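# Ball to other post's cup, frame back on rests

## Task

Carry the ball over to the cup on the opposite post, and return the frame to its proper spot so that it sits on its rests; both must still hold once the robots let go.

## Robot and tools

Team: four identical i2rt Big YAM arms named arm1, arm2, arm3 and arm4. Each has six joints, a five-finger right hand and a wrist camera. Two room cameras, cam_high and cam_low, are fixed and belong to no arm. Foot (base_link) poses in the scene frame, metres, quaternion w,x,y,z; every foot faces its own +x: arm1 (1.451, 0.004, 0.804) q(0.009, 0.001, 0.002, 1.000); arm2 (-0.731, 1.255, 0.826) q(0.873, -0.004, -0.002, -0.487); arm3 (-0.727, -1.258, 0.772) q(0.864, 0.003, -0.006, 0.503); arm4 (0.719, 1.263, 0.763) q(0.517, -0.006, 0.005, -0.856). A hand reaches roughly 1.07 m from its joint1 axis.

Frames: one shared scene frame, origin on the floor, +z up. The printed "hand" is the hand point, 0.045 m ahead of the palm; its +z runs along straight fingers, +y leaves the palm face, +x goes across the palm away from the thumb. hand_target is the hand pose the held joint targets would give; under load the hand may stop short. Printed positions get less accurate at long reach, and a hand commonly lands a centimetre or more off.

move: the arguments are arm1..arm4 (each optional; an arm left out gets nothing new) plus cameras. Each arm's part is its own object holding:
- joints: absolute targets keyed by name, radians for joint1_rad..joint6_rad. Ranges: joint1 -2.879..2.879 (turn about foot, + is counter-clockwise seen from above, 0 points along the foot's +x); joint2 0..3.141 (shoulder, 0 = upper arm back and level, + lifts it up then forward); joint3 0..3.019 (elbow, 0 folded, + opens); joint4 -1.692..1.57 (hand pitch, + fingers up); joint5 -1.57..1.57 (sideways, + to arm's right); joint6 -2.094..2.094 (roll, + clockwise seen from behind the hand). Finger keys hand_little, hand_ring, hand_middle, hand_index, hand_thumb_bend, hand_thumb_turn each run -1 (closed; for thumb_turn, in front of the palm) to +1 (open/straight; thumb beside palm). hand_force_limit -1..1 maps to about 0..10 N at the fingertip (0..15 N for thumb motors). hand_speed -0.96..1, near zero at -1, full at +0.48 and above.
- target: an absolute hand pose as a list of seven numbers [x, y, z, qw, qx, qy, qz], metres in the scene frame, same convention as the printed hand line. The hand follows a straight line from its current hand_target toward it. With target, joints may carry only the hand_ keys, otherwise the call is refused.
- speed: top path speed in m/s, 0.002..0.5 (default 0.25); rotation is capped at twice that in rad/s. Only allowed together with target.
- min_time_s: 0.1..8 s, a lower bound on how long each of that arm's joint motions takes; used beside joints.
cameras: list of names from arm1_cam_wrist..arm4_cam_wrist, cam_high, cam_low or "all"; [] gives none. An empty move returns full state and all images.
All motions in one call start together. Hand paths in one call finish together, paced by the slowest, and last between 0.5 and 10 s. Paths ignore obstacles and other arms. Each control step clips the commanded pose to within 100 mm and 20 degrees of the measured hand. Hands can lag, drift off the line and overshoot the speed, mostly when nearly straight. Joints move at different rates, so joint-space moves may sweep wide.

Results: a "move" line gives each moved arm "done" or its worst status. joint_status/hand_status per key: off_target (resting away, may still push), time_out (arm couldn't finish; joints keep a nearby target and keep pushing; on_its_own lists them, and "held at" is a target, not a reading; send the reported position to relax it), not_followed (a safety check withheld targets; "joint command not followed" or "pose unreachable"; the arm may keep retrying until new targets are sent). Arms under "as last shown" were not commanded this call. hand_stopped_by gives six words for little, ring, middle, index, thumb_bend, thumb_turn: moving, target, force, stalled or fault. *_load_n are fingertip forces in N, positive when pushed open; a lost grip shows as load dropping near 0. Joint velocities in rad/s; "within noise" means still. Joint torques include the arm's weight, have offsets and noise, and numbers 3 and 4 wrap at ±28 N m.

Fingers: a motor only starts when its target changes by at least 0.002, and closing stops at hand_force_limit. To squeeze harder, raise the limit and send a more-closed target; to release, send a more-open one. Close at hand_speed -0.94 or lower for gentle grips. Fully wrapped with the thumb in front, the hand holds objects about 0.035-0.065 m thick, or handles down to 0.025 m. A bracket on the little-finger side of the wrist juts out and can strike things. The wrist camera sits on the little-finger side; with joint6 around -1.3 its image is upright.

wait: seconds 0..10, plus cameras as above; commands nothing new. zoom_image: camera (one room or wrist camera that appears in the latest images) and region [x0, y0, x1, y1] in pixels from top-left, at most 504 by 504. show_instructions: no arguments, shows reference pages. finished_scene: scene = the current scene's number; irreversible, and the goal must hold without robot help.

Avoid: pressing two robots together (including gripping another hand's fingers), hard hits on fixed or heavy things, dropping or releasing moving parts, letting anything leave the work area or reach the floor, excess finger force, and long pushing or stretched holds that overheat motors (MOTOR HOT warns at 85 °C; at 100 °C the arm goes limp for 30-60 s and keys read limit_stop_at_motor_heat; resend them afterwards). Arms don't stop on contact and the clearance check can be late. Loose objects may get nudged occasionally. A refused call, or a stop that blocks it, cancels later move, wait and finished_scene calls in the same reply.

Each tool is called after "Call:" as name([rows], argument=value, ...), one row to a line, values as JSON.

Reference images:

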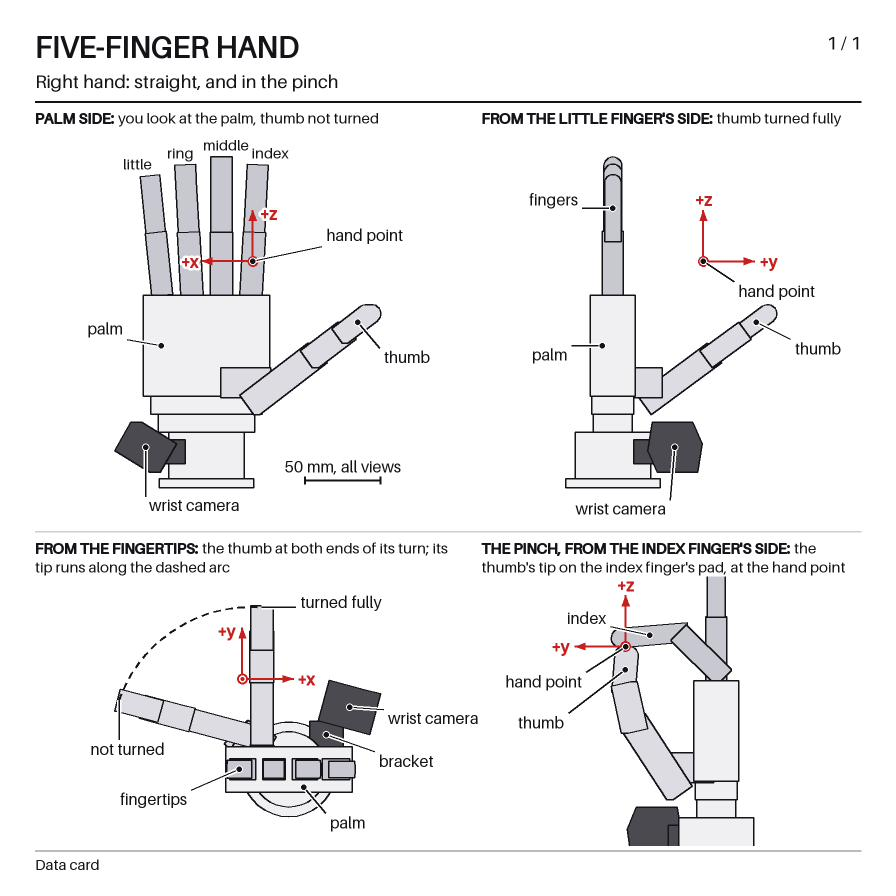

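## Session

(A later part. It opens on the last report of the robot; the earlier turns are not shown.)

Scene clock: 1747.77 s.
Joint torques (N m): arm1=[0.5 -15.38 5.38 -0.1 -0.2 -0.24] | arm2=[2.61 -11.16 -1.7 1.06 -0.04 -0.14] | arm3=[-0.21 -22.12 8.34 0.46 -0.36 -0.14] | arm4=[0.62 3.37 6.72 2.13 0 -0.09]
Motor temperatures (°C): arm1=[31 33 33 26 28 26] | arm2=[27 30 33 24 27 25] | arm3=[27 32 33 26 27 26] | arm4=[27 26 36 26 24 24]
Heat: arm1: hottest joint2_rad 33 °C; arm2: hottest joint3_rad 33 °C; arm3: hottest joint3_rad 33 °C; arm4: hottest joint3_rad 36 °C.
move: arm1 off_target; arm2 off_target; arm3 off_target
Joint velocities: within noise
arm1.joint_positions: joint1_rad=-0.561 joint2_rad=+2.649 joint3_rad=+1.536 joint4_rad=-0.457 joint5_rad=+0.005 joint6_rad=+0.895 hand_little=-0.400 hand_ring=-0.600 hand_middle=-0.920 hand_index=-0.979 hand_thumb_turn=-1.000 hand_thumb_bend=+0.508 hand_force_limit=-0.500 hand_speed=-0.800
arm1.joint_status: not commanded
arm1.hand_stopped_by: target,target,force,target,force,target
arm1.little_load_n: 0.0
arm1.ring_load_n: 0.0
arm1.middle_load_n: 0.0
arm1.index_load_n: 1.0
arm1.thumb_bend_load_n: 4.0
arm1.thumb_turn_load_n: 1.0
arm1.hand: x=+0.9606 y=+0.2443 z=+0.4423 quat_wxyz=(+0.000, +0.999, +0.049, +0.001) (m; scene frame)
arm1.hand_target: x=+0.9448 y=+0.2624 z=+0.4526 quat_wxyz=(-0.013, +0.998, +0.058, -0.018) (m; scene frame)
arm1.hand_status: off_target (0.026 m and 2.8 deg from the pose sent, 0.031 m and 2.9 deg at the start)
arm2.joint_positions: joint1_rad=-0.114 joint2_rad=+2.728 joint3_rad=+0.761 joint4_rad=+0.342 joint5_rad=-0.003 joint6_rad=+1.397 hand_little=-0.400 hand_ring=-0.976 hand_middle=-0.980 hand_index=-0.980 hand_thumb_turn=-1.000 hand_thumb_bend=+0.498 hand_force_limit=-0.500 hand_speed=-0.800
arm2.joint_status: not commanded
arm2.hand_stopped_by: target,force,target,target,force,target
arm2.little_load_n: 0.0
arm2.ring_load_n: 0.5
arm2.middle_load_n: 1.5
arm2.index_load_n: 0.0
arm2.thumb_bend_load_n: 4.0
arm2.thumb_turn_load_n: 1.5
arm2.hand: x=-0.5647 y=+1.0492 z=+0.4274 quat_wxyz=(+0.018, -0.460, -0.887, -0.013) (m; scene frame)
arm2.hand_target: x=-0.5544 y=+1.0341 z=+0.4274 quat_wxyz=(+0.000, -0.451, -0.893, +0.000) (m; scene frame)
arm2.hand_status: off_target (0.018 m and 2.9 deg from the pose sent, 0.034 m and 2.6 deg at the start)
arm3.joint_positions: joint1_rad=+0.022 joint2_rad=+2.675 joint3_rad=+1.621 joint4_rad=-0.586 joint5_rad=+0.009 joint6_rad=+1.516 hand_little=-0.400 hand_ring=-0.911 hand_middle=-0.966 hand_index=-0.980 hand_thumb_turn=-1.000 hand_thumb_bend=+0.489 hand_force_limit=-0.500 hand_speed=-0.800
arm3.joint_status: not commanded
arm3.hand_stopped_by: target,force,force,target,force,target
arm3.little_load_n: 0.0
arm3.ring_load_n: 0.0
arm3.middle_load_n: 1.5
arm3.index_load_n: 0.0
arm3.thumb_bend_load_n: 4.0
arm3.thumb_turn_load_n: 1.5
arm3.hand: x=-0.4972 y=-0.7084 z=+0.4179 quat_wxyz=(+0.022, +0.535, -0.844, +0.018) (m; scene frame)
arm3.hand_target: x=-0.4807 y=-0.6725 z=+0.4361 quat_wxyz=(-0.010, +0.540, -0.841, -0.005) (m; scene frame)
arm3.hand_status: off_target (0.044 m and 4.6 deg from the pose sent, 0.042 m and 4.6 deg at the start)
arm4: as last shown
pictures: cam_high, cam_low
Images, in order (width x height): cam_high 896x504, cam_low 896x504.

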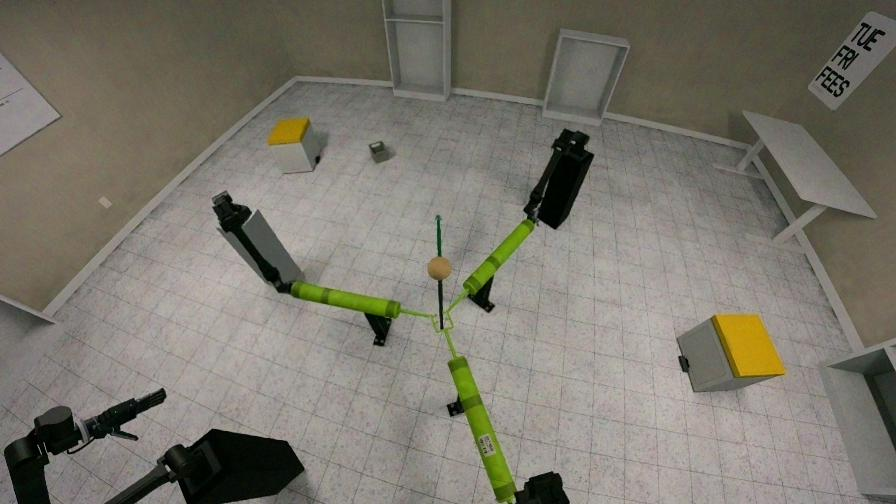

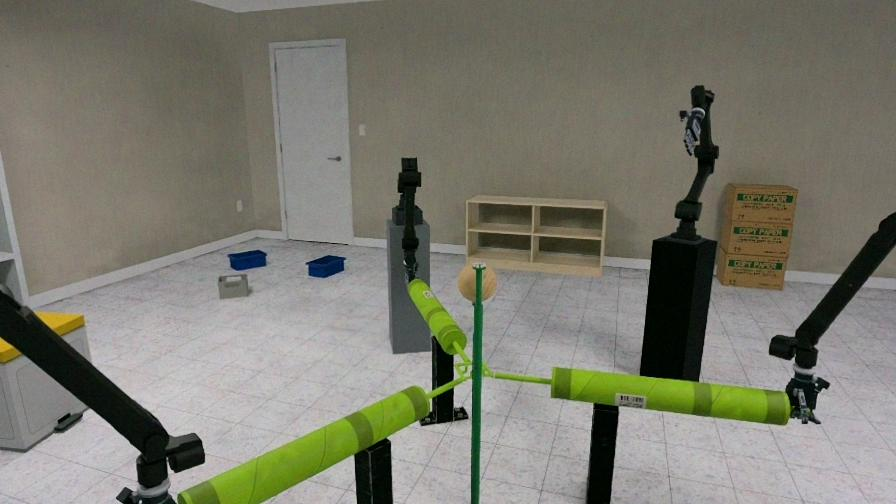

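Call:
move(arm1={"joints": {"hand_thumb_bend": 1, "hand_index": -0.3, "hand_middle": -0.3, "hand_ring": -0.3, "hand_speed": -0.7}}, arm2={"joints": {"hand_thumb_bend": 1, "hand_index": -0.3, "hand_middle": -0.3, "hand_ring": -0.3, "hand_speed": -0.7}}, arm3={"joints": {"hand_thumb_bend": 1, "hand_index": -0.3, "hand_middle": -0.3, "hand_ring": -0.3, "hand_speed": -0.7}}, cameras=["arm1_cam_wrist", "arm2_cam_wrist", "arm3_cam_wrist", "cam_low"])

Scene clock: 1753.77 s.
Joint torques (N m): arm1=[0.62 -15.62 4.77 -0.12 -0.18 -0.05] | arm2=[2.37 -11.52 -2.36 0.51 0.06 -0.05] | arm3=[-0.26 -22.24 6.69 0.46 -0.29 -0.11] | arm4=[0.62 3.43 6.75 2.13 0 -0.09]
Motor temperatures (°C): arm1=[31 34 33 26 28 26] | arm2=[27 30 33 24 27 25] | arm3=[27 32 32 26 27 26] | arm4=[27 26 36 26 24 24]
Heat: arm1: hottest joint2_rad 34 °C; arm2: hottest joint3_rad 33 °C; arm3: hottest joint2_rad 32 °C; arm4: hottest joint3_rad 36 °C.
move: arm1 done; arm2 done; arm3 done
Joint velocities: within noise
arm1.joint_positions: joint1_rad=-0.564 joint2_rad=+2.651 joint3_rad=+1.543 joint4_rad=-0.457 joint5_rad=+0.005 joint6_rad=+0.877 hand_little=-0.400 hand_ring=-0.300 hand_middle=-0.300 hand_index=-0.300 hand_thumb_turn=-1.000 hand_thumb_bend=+1.000 hand_force_limit=-0.500 hand_speed=-0.700
arm1.joint_status: all done
arm1.hand_stopped_by: target,target,target,target,target,target
arm1.little_load_n: 0.0
arm1.ring_load_n: 0.0
arm1.middle_load_n: 0.5
arm1.index_load_n: 0.0
arm1.thumb_bend_load_n: 0.0
arm1.thumb_turn_load_n: 0.0
arm1.hand: x=+0.9594 y=+0.2470 z=+0.4424 quat_wxyz=(-0.001, +0.998, +0.056, -0.002) (m; scene frame)
arm1.hand_target: x=+0.9451 y=+0.2624 z=+0.4525 quat_wxyz=(-0.012, +0.998, +0.058, -0.018) (m; scene frame)
arm1.hand_status: not commanded
arm2.joint_positions: joint1_rad=-0.113 joint2_rad=+2.728 joint3_rad=+0.769 joint4_rad=+0.356 joint5_rad=-0.004 joint6_rad=+1.389 hand_little=-0.400 hand_ring=-0.300 hand_middle=-0.300 hand_index=-0.300 hand_thumb_turn=-1.000 hand_thumb_bend=+1.000 hand_force_limit=-0.500 hand_speed=-0.700
arm2.joint_status: all done
arm2.hand_stopped_by: target,target,target,target,target,target
arm2.little_load_n: 0.0
arm2.ring_load_n: 0.0
arm2.middle_load_n: 0.0
arm2.index_load_n: 0.0
arm2.thumb_bend_load_n: 0.0
arm2.thumb_turn_load_n: 0.0
arm2.hand: x=-0.5608 y=+1.0426 z=+0.4266 quat_wxyz=(+0.010, -0.456, -0.890, -0.007) (m; scene frame)
arm2.hand_target: x=-0.5544 y=+1.0342 z=+0.4274 quat_wxyz=(+0.000, -0.451, -0.893, +0.000) (m; scene frame)
arm2.hand_status: not commanded
arm3.joint_positions: joint1_rad=+0.022 joint2_rad=+2.675 joint3_rad=+1.641 joint4_rad=-0.581 joint5_rad=+0.006 joint6_rad=+1.516 hand_little=-0.400 hand_ring=-0.300 hand_middle=-0.300 hand_index=-0.300 hand_thumb_turn=-1.000 hand_thumb_bend=+1.000 hand_force_limit=-0.500 hand_speed=-0.700
arm3.joint_status: all done
arm3.hand_stopped_by: target,target,target,target,target,target
arm3.little_load_n: -0.5
arm3.ring_load_n: 0.5
arm3.middle_load_n: 0.0
arm3.index_load_n: 0.0
arm3.thumb_bend_load_n: 0.0
arm3.thumb_turn_load_n: 0.0
arm3.hand: x=-0.4913 y=-0.6962 z=+0.4224 quat_wxyz=(+0.012, +0.535, -0.844, +0.010) (m; scene frame)
arm3.hand_target: x=-0.4807 y=-0.6725 z=+0.4361 quat_wxyz=(-0.010, +0.540, -0.841, -0.005) (m; scene frame)
arm3.hand_status: not commanded
arm4: as last shown
arm4.thumb_bend_load_n: 0.5
pictures: arm1_cam_wrist, arm2_cam_wrist, arm3_cam_wrist, cam_low
Images, in order (width x height): arm1_cam_wrist 896x504, arm2_cam_wrist 896x504, arm3_cam_wrist 896x504, cam_low 896x504.

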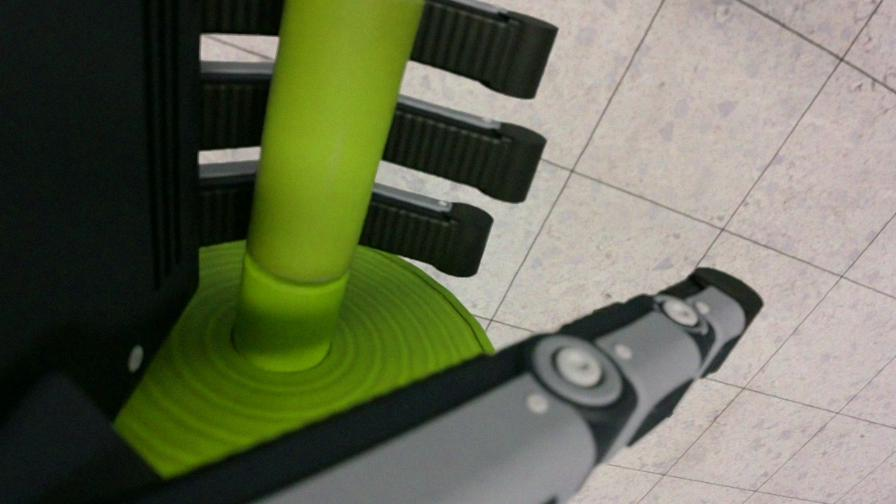

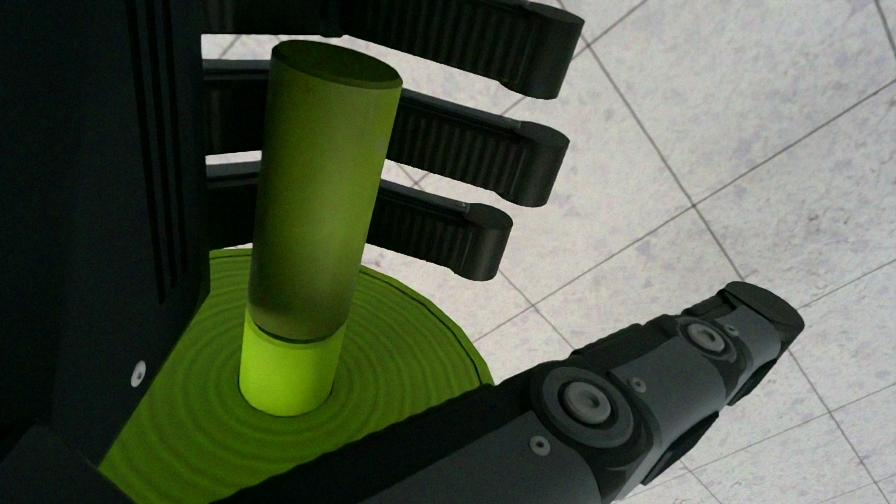

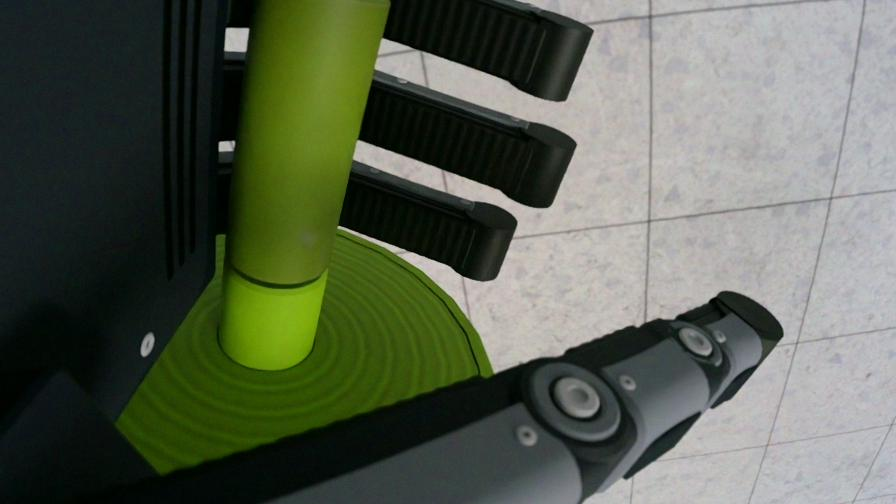

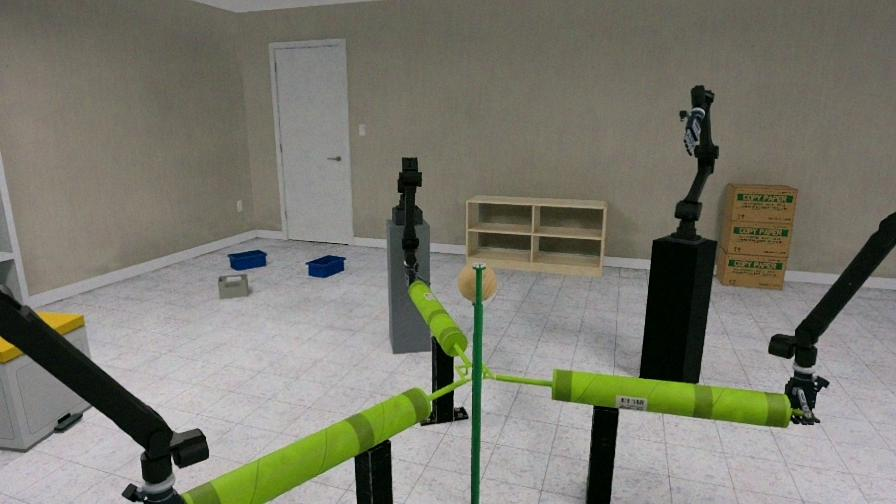

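Call:
move(arm1={"joints": {"hand_index": 1, "hand_middle": 1, "hand_ring": 1, "hand_little": 1, "hand_speed": -0.7}}, arm2={"joints": {"hand_index": 1, "hand_middle": 1, "hand_ring": 1, "hand_little": 1, "hand_speed": -0.7}}, arm3={"joints": {"hand_index": 1, "hand_middle": 1, "hand_ring": 1, "hand_little": 1, "hand_speed": -0.7}}, cameras=["arm1_cam_wrist", "arm2_cam_wrist", "arm3_cam_wrist", "cam_low"])

Scene clock: 1761.30 s.
Joint torques (N m): arm1=[0.62 -15.68 4.78 -0.12 -0.15 -0.05] | arm2=[1.96 -11.46 -2.24 0.53 0.08 -0.04] | arm3=[-0.21 -22.12 6.56 0.36 -0.2 -0.13] | arm4=[0.67 3.31 6.74 2.11 0 -0.08]
Motor temperatures (°C): arm1=[31 33 33 26 28 26] | arm2=[27 30 33 24 27 25] | arm3=[27 33 32 26 27 26] | arm4=[27 26 36 26 24 24]
Heat: arm1: hottest joint2_rad 33 °C; arm2: hottest joint3_rad 33 °C; arm3: hottest joint2_rad 33 °C; arm4: hottest joint3_rad 36 °C.
move: arm1 done; arm2 done; arm3 done
Joint velocities: within noise
arm1.joint_positions: joint1_rad=-0.564 joint2_rad=+2.651 joint3_rad=+1.543 joint4_rad=-0.457 joint5_rad=+0.005 joint6_rad=+0.877 hand_little=+1.000 hand_ring=+1.000 hand_middle=+1.000 hand_index=+1.000 hand_thumb_turn=-1.000 hand_thumb_bend=+1.000 hand_force_limit=-0.500 hand_speed=-0.700
arm1.joint_status: all done
arm1.hand_stopped_by: target,target,target,target,target,target
arm1.little_load_n: 0.0
arm1.ring_load_n: 0.0
arm1.middle_load_n: 0.0
arm1.index_load_n: 0.0
arm1.thumb_bend_load_n: 0.0
arm1.thumb_turn_load_n: 0.0
arm1.hand: x=+0.9595 y=+0.2470 z=+0.4424 quat_wxyz=(-0.001, +0.998, +0.057, -0.002) (m; scene frame)
arm1.hand_target: x=+0.9451 y=+0.2624 z=+0.4524 quat_wxyz=(-0.013, +0.998, +0.058, -0.018) (m; scene frame)
arm1.hand_status: not commanded
arm2.joint_positions: joint1_rad=-0.113 joint2_rad=+2.728 joint3_rad=+0.769 joint4_rad=+0.356 joint5_rad=-0.004 joint6_rad=+1.389 hand_little=+1.000 hand_ring=+1.000 hand_middle=+1.000 hand_index=+1.000 hand_thumb_turn=-1.000 hand_thumb_bend=+1.000 hand_force_limit=-0.500 hand_speed=-0.700
arm2.joint_status: all done
arm2.hand_stopped_by: target,target,target,target,target,target
arm2.little_load_n: 0.0
arm2.ring_load_n: 0.0
arm2.middle_load_n: 0.0
arm2.index_load_n: 0.0
arm2.thumb_bend_load_n: 0.0
arm2.thumb_turn_load_n: 0.0
arm2.hand: x=-0.5608 y=+1.0426 z=+0.4266 quat_wxyz=(+0.010, -0.456, -0.890, -0.007) (m; scene frame)
arm2.hand_target: x=-0.5544 y=+1.0342 z=+0.4274 quat_wxyz=(+0.000, -0.451, -0.893, +0.000) (m; scene frame)
arm2.hand_status: not commanded
arm3.joint_positions: joint1_rad=+0.022 joint2_rad=+2.675 joint3_rad=+1.645 joint4_rad=-0.578 joint5_rad=+0.004 joint6_rad=+1.516 hand_little=+1.000 hand_ring=+1.000 hand_middle=+1.000 hand_index=+1.000 hand_thumb_turn=-1.000 hand_thumb_bend=+1.000 hand_force_limit=-0.500 hand_speed=-0.700
arm3.joint_status: all done
arm3.hand_stopped_by: target,target,target,target,target,target
arm3.little_load_n: 0.0
arm3.ring_load_n: 0.0
arm3.middle_load_n: 0.0
arm3.index_load_n: 0.0
arm3.thumb_bend_load_n: 0.0
arm3.thumb_turn_load_n: 0.5
arm3.hand: x=-0.4902 y=-0.6934 z=+0.4234 quat_wxyz=(+0.010, +0.535, -0.845, +0.008) (m; scene frame)
arm3.hand_target: x=-0.4807 y=-0.6725 z=+0.4361 quat_wxyz=(-0.010, +0.540, -0.841, -0.005) (m; scene frame)
arm3.hand_status: not commanded
arm4: as last shown
arm4.thumb_bend_load_n: 0.0
pictures: arm1_cam_wrist, arm2_cam_wrist, arm3_cam_wrist, cam_low
Images, in order (width x height): arm1_cam_wrist 896x504, arm2_cam_wrist 896x504, arm3_cam_wrist 896x504, cam_low 896x504.

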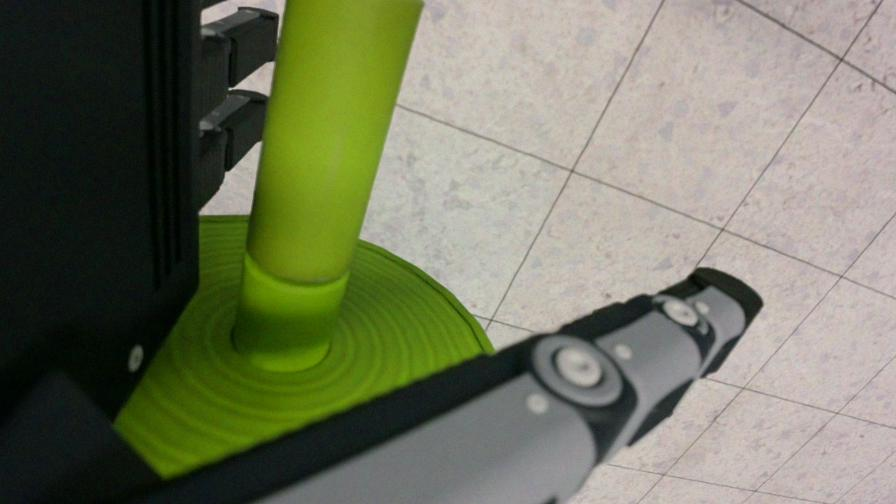

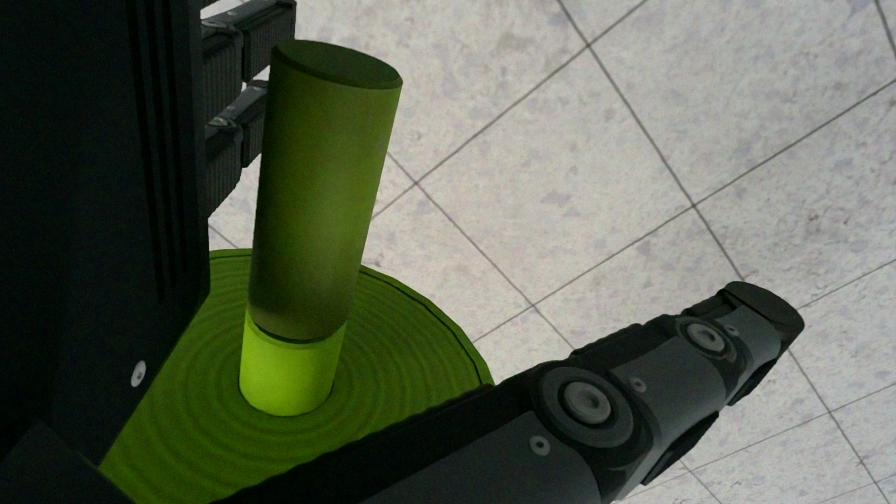

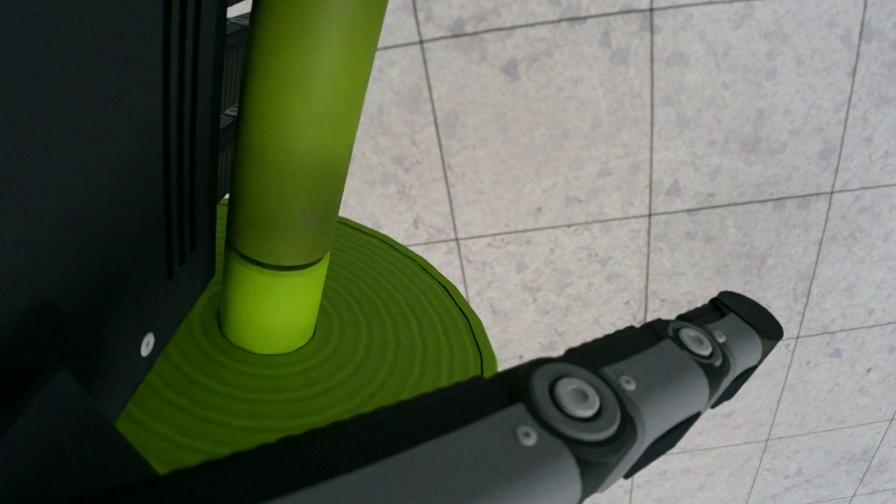

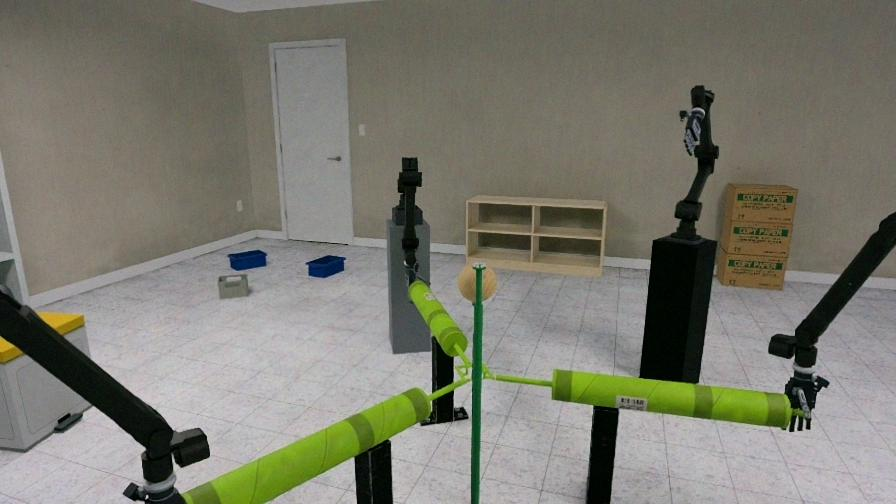

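Call:
move(arm1={"target": [0.9595, 0.255, 0.485, -0.008, 0.9983, 0.0570, -0.012], "speed": 0.04}, arm2={"target": [-0.569, 1.046, 0.460, 0, 0.4560, 0.8900, 0], "speed": 0.04}, arm3={"target": [-0.486, -0.700, 0.462, 0.004, -0.5380, 0.8430, 0.000], "speed": 0.04}, cameras=["arm1_cam_wrist", "arm2_cam_wrist", "arm3_cam_wrist", "cam_low"])

Scene clock: 1771.40 s.
Joint torques (N m): arm1=[0.44 -16.79 2.55 -0.59 -0.16 -0.05] | arm2=[0.91 -11.75 -4.79 0.66 0.04 -0.03] | arm3=[-2.14 -22.07 3.33 0.43 -0.11 -0.16] | arm4=[0.67 3.37 6.72 2.13 0 -0.09]
Motor temperatures (°C): arm1=[31 33 33 26 28 26] | arm2=[27 30 33 24 27 25] | arm3=[27 33 32 26 27 26] | arm4=[27 26 36 26 24 24]
Heat: arm1: hottest joint2_rad 33 °C; arm2: hottest joint3_rad 33 °C; arm3: hottest joint2_rad 33 °C; arm4: hottest joint3_rad 36 °C.
move: arm1 off_target; arm2 done; arm3 done
Joint velocities: within noise
arm1.joint_positions: joint1_rad=-0.566 joint2_rad=+2.583 joint3_rad=+1.480 joint4_rad=-0.457 joint5_rad=+0.005 joint6_rad=+0.877 hand_little=+1.000 hand_ring=+1.000 hand_middle=+1.000 hand_index=+1.000 hand_thumb_turn=-1.000 hand_thumb_bend=+1.000 hand_force_limit=-0.500 hand_speed=-0.700
arm1.joint_status: not commanded
arm1.hand_stopped_by: target,target,target,target,target,target
arm1.little_load_n: 0.0
arm1.ring_load_n: 0.0
arm1.middle_load_n: 0.0
arm1.index_load_n: -0.5
arm1.thumb_bend_load_n: -0.5
arm1.thumb_turn_load_n: 0.0
arm1.hand: x=+0.9649 y=+0.2448 z=+0.4678 quat_wxyz=(-0.003, +0.998, +0.056, -0.004) (m; scene frame)
arm1.hand_target: x=+0.9596 y=+0.2549 z=+0.4845 quat_wxyz=(-0.008, +0.998, +0.057, -0.012) (m; scene frame)
arm1.hand_status: off_target (0.021 m and 1.1 deg from the pose sent, 0.043 m and 1.4 deg at the start)
arm2.joint_positions: joint1_rad=-0.125 joint2_rad=+2.658 joint3_rad=+0.697 joint4_rad=+0.382 joint5_rad=-0.004 joint6_rad=+1.371 hand_little=+1.000 hand_ring=+1.000 hand_middle=+1.000 hand_index=+1.000 hand_thumb_turn=-1.000 hand_thumb_bend=+1.000 hand_force_limit=-0.500 hand_speed=-0.700
arm2.joint_status: not commanded
arm2.hand_stopped_by: target,target,target,target,target,target
arm2.little_load_n: 0.5
arm2.ring_load_n: 0.0
arm2.middle_load_n: 0.0
arm2.index_load_n: 0.0
arm2.thumb_bend_load_n: 0.0
arm2.thumb_turn_load_n: 0.0
arm2.hand: x=-0.5641 y=+1.0431 z=+0.4532 quat_wxyz=(+0.000, -0.454, -0.891, +0.000) (m; scene frame)
arm2.hand_target: x=-0.5689 y=+1.0461 z=+0.4598 quat_wxyz=(+0.000, -0.456, -0.890, +0.000) (m; scene frame)
arm2.hand_status: done (0.009 m and 0.3 deg from the pose sent, 0.035 m and 1.4 deg at the start)
arm3.joint_positions: joint1_rad=+0.021 joint2_rad=+2.587 joint3_rad=+1.556 joint4_rad=-0.562 joint5_rad=+0.004 joint6_rad=+1.513 hand_little=+1.000 hand_ring=+1.000 hand_middle=+1.000 hand_index=+1.000 hand_thumb_turn=-1.000 hand_thumb_bend=+1.000 hand_force_limit=-0.500 hand_speed=-0.700
arm3.joint_status: not commanded
arm3.hand_stopped_by: target,target,target,target,target,target
arm3.little_load_n: 0.0
arm3.ring_load_n: 0.0
arm3.middle_load_n: 0.0
arm3.index_load_n: 0.0
arm3.thumb_bend_load_n: 0.0
arm3.thumb_turn_load_n: 0.0
arm3.hand: x=-0.4934 y=-0.7007 z=+0.4551 quat_wxyz=(+0.003, +0.536, -0.844, +0.004) (m; scene frame)
arm3.hand_target: x=-0.4860 y=-0.6999 z=+0.4619 quat_wxyz=(-0.004, +0.538, -0.843, +0.000) (m; scene frame)
arm3.hand_status: done (0.010 m and 1.0 deg from the pose sent, 0.039 m and 1.8 deg at the start)
arm4: as last shown
pictures: arm1_cam_wrist, arm2_cam_wrist, arm3_cam_wrist, cam_low
Images, in order (width x height): arm1_cam_wrist 896x504, arm2_cam_wrist 896x504, arm3_cam_wrist 896x504, cam_low 896x504.

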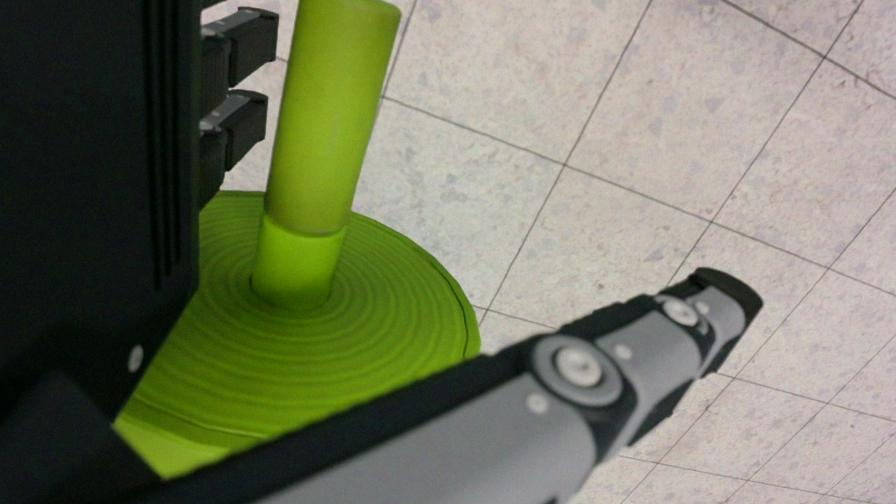

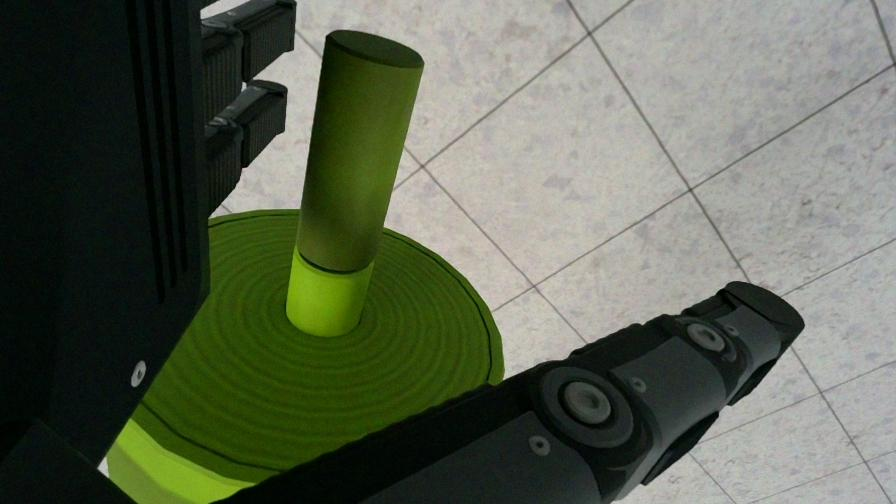

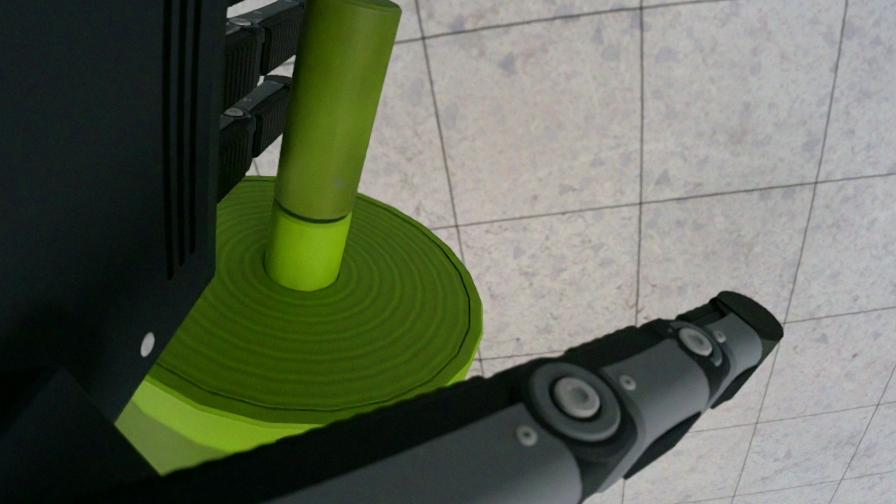

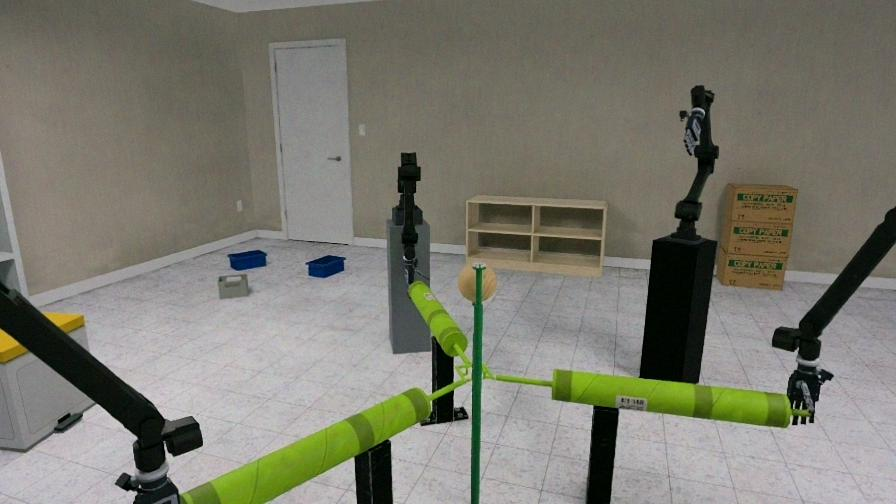

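Call:
move(arm1={"target": [0.965, 0.252, 0.66, -0.008, 0.9983, 0.0570, -0.012], "speed": 0.1}, arm2={"target": [-0.573, 1.051, 0.64, 0, 0.4560, 0.8900, 0], "speed": 0.1}, arm3={"target": [-0.490, -0.708, 0.64, 0.004, -0.5380, 0.8430, 0.000], "speed": 0.1}, cameras=["arm1_cam_wrist", "cam_high", "cam_low"])

Call:
zoom_image(camera="cam_low", region=[400, 240, 560, 420])

Scene clock: 1778.83 s.
Joint torques (N m): arm1=[0.56 -15.44 4.15 -0.58 -0.17 -0.05] | arm2=[0.56 -8.47 -0.24 -0.06 0.06 -0.09] | arm3=[-1.96 -20.01 4.62 -0.4 -0.13 -0.18] | arm4=[0.73 3.43 6.74 2.14 0 -0.08]
Motor temperatures (°C): arm1=[30 34 32 26 28 26] | arm2=[27 30 33 24 27 25] | arm3=[27 33 32 26 27 26] | arm4=[27 26 36 26 24 24]
Heat: arm1: hottest joint2_rad 34 °C; arm2: hottest joint3_rad 33 °C; arm3: hottest joint2_rad 33 °C; arm4: hottest joint3_rad 36 °C.
move: arm1 off_target; arm2 done; arm3 done
Joint velocities: within noise
arm1.joint_positions: joint1_rad=-0.566 joint2_rad=+2.194 joint3_rad=+1.346 joint4_rad=-0.705 joint5_rad=+0.005 joint6_rad=+0.877 hand_little=+1.000 hand_ring=+1.000 hand_middle=+1.000 hand_index=+1.000 hand_thumb_turn=-1.000 hand_thumb_bend=+1.000 hand_force_limit=-0.500 hand_speed=-0.700
arm1.joint_status: not commanded
arm1.hand_stopped_by: target,target,target,target,target,target
arm1.little_load_n: 0.0
arm1.ring_load_n: 0.0
arm1.middle_load_n: 0.0
arm1.index_load_n: 0.0
arm1.thumb_bend_load_n: 0.0
arm1.thumb_turn_load_n: 0.0
arm1.hand: x=+0.9640 y=+0.2463 z=+0.6470 quat_wxyz=(-0.005, +0.998, +0.056, -0.006) (m; scene frame)
arm1.hand_target: x=+0.9651 y=+0.2519 z=+0.6597 quat_wxyz=(-0.008, +0.998, +0.057, -0.012) (m; scene frame)
arm1.hand_status: off_target (0.014 m and 0.8 deg from the pose sent, 0.192 m and 1.1 deg at the start)
arm2.joint_positions: joint1_rad=-0.135 joint2_rad=+1.941 joint3_rad=+0.405 joint4_rad=-0.042 joint5_rad=-0.004 joint6_rad=+1.361 hand_little=+1.000 hand_ring=+1.000 hand_middle=+1.000 hand_index=+1.000 hand_thumb_turn=-1.000 hand_thumb_bend=+1.000 hand_force_limit=-0.500 hand_speed=-0.700
arm2.joint_status: not commanded
arm2.hand_stopped_by: target,target,target,target,target,target
arm2.little_load_n: 0.0
arm2.ring_load_n: 0.0
arm2.middle_load_n: 0.0
arm2.index_load_n: 0.0
arm2.thumb_bend_load_n: 0.0
arm2.thumb_turn_load_n: 0.0
arm2.hand: x=-0.5694 y=+1.0507 z=+0.6372 quat_wxyz=(-0.001, -0.454, -0.891, +0.000) (m; scene frame)
arm2.hand_target: x=-0.5730 y=+1.0511 z=+0.6398 quat_wxyz=(+0.000, -0.456, -0.890, +0.000) (m; scene frame)
arm2.hand_status: done (0.005 m and 0.3 deg from the pose sent, 0.187 m and 0.3 deg at the start)
arm3.joint_positions: joint1_rad=+0.020 joint2_rad=+2.202 joint3_rad=+1.422 joint4_rad=-0.784 joint5_rad=+0.004 joint6_rad=+1.513 hand_little=+1.000 hand_ring=+1.000 hand_middle=+1.000 hand_index=+1.000 hand_thumb_turn=-1.000 hand_thumb_bend=+1.000 hand_force_limit=-0.500 hand_speed=-0.700
arm3.joint_status: not commanded
arm3.hand_stopped_by: target,target,target,target,target,target
arm3.little_load_n: 0.0
arm3.ring_load_n: 0.0
arm3.middle_load_n: 0.0
arm3.index_load_n: 0.0
arm3.thumb_bend_load_n: 0.0
arm3.thumb_turn_load_n: 0.0
arm3.hand: x=-0.4925 y=-0.6997 z=+0.6388 quat_wxyz=(-0.009, +0.536, -0.844, -0.003) (m; scene frame)
arm3.hand_target: x=-0.4902 y=-0.7079 z=+0.6400 quat_wxyz=(-0.004, +0.538, -0.843, +0.000) (m; scene frame)
arm3.hand_status: done (0.009 m and 0.7 deg from the pose sent, 0.185 m and 1.0 deg at the start)
arm4: as last shown
pictures: arm1_cam_wrist, cam_high, cam_low
Images, in order (width x height): arm1_cam_wrist 896x504, cam_high 896x504, cam_low 896x504.

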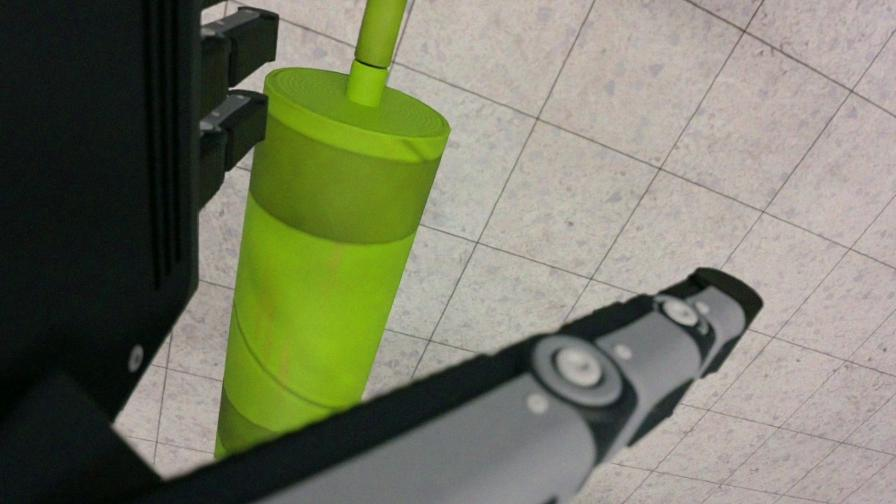

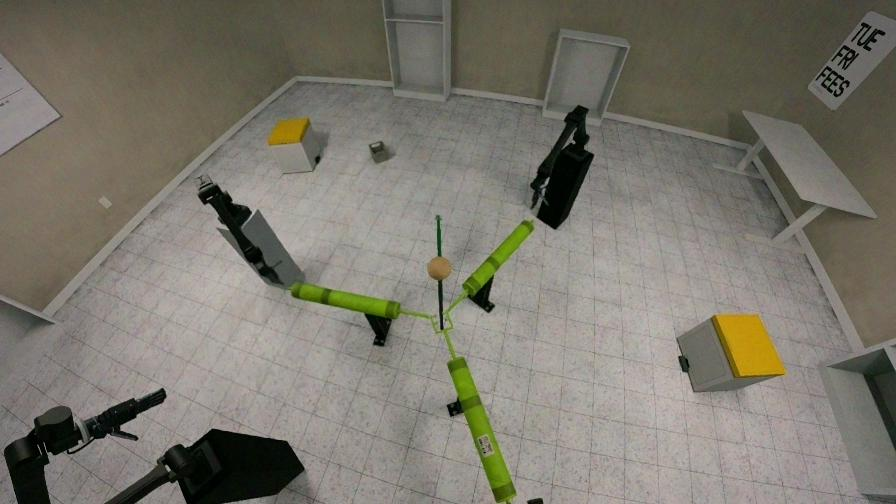

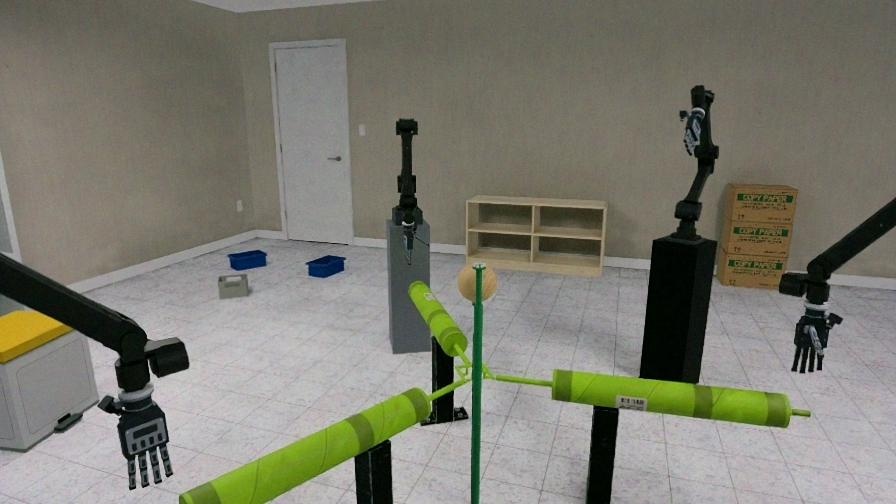

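Scaled by 2.800.

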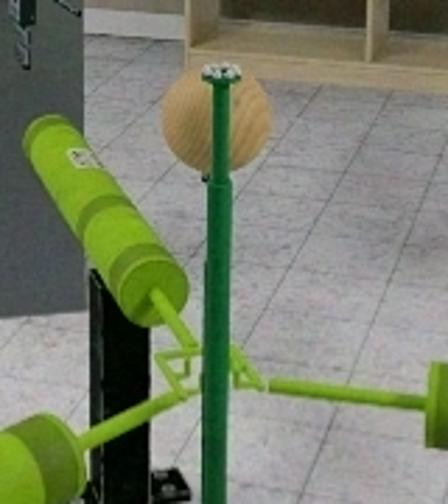

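Call:
finished_scene(scene=1)

The scene is finished: the task was done.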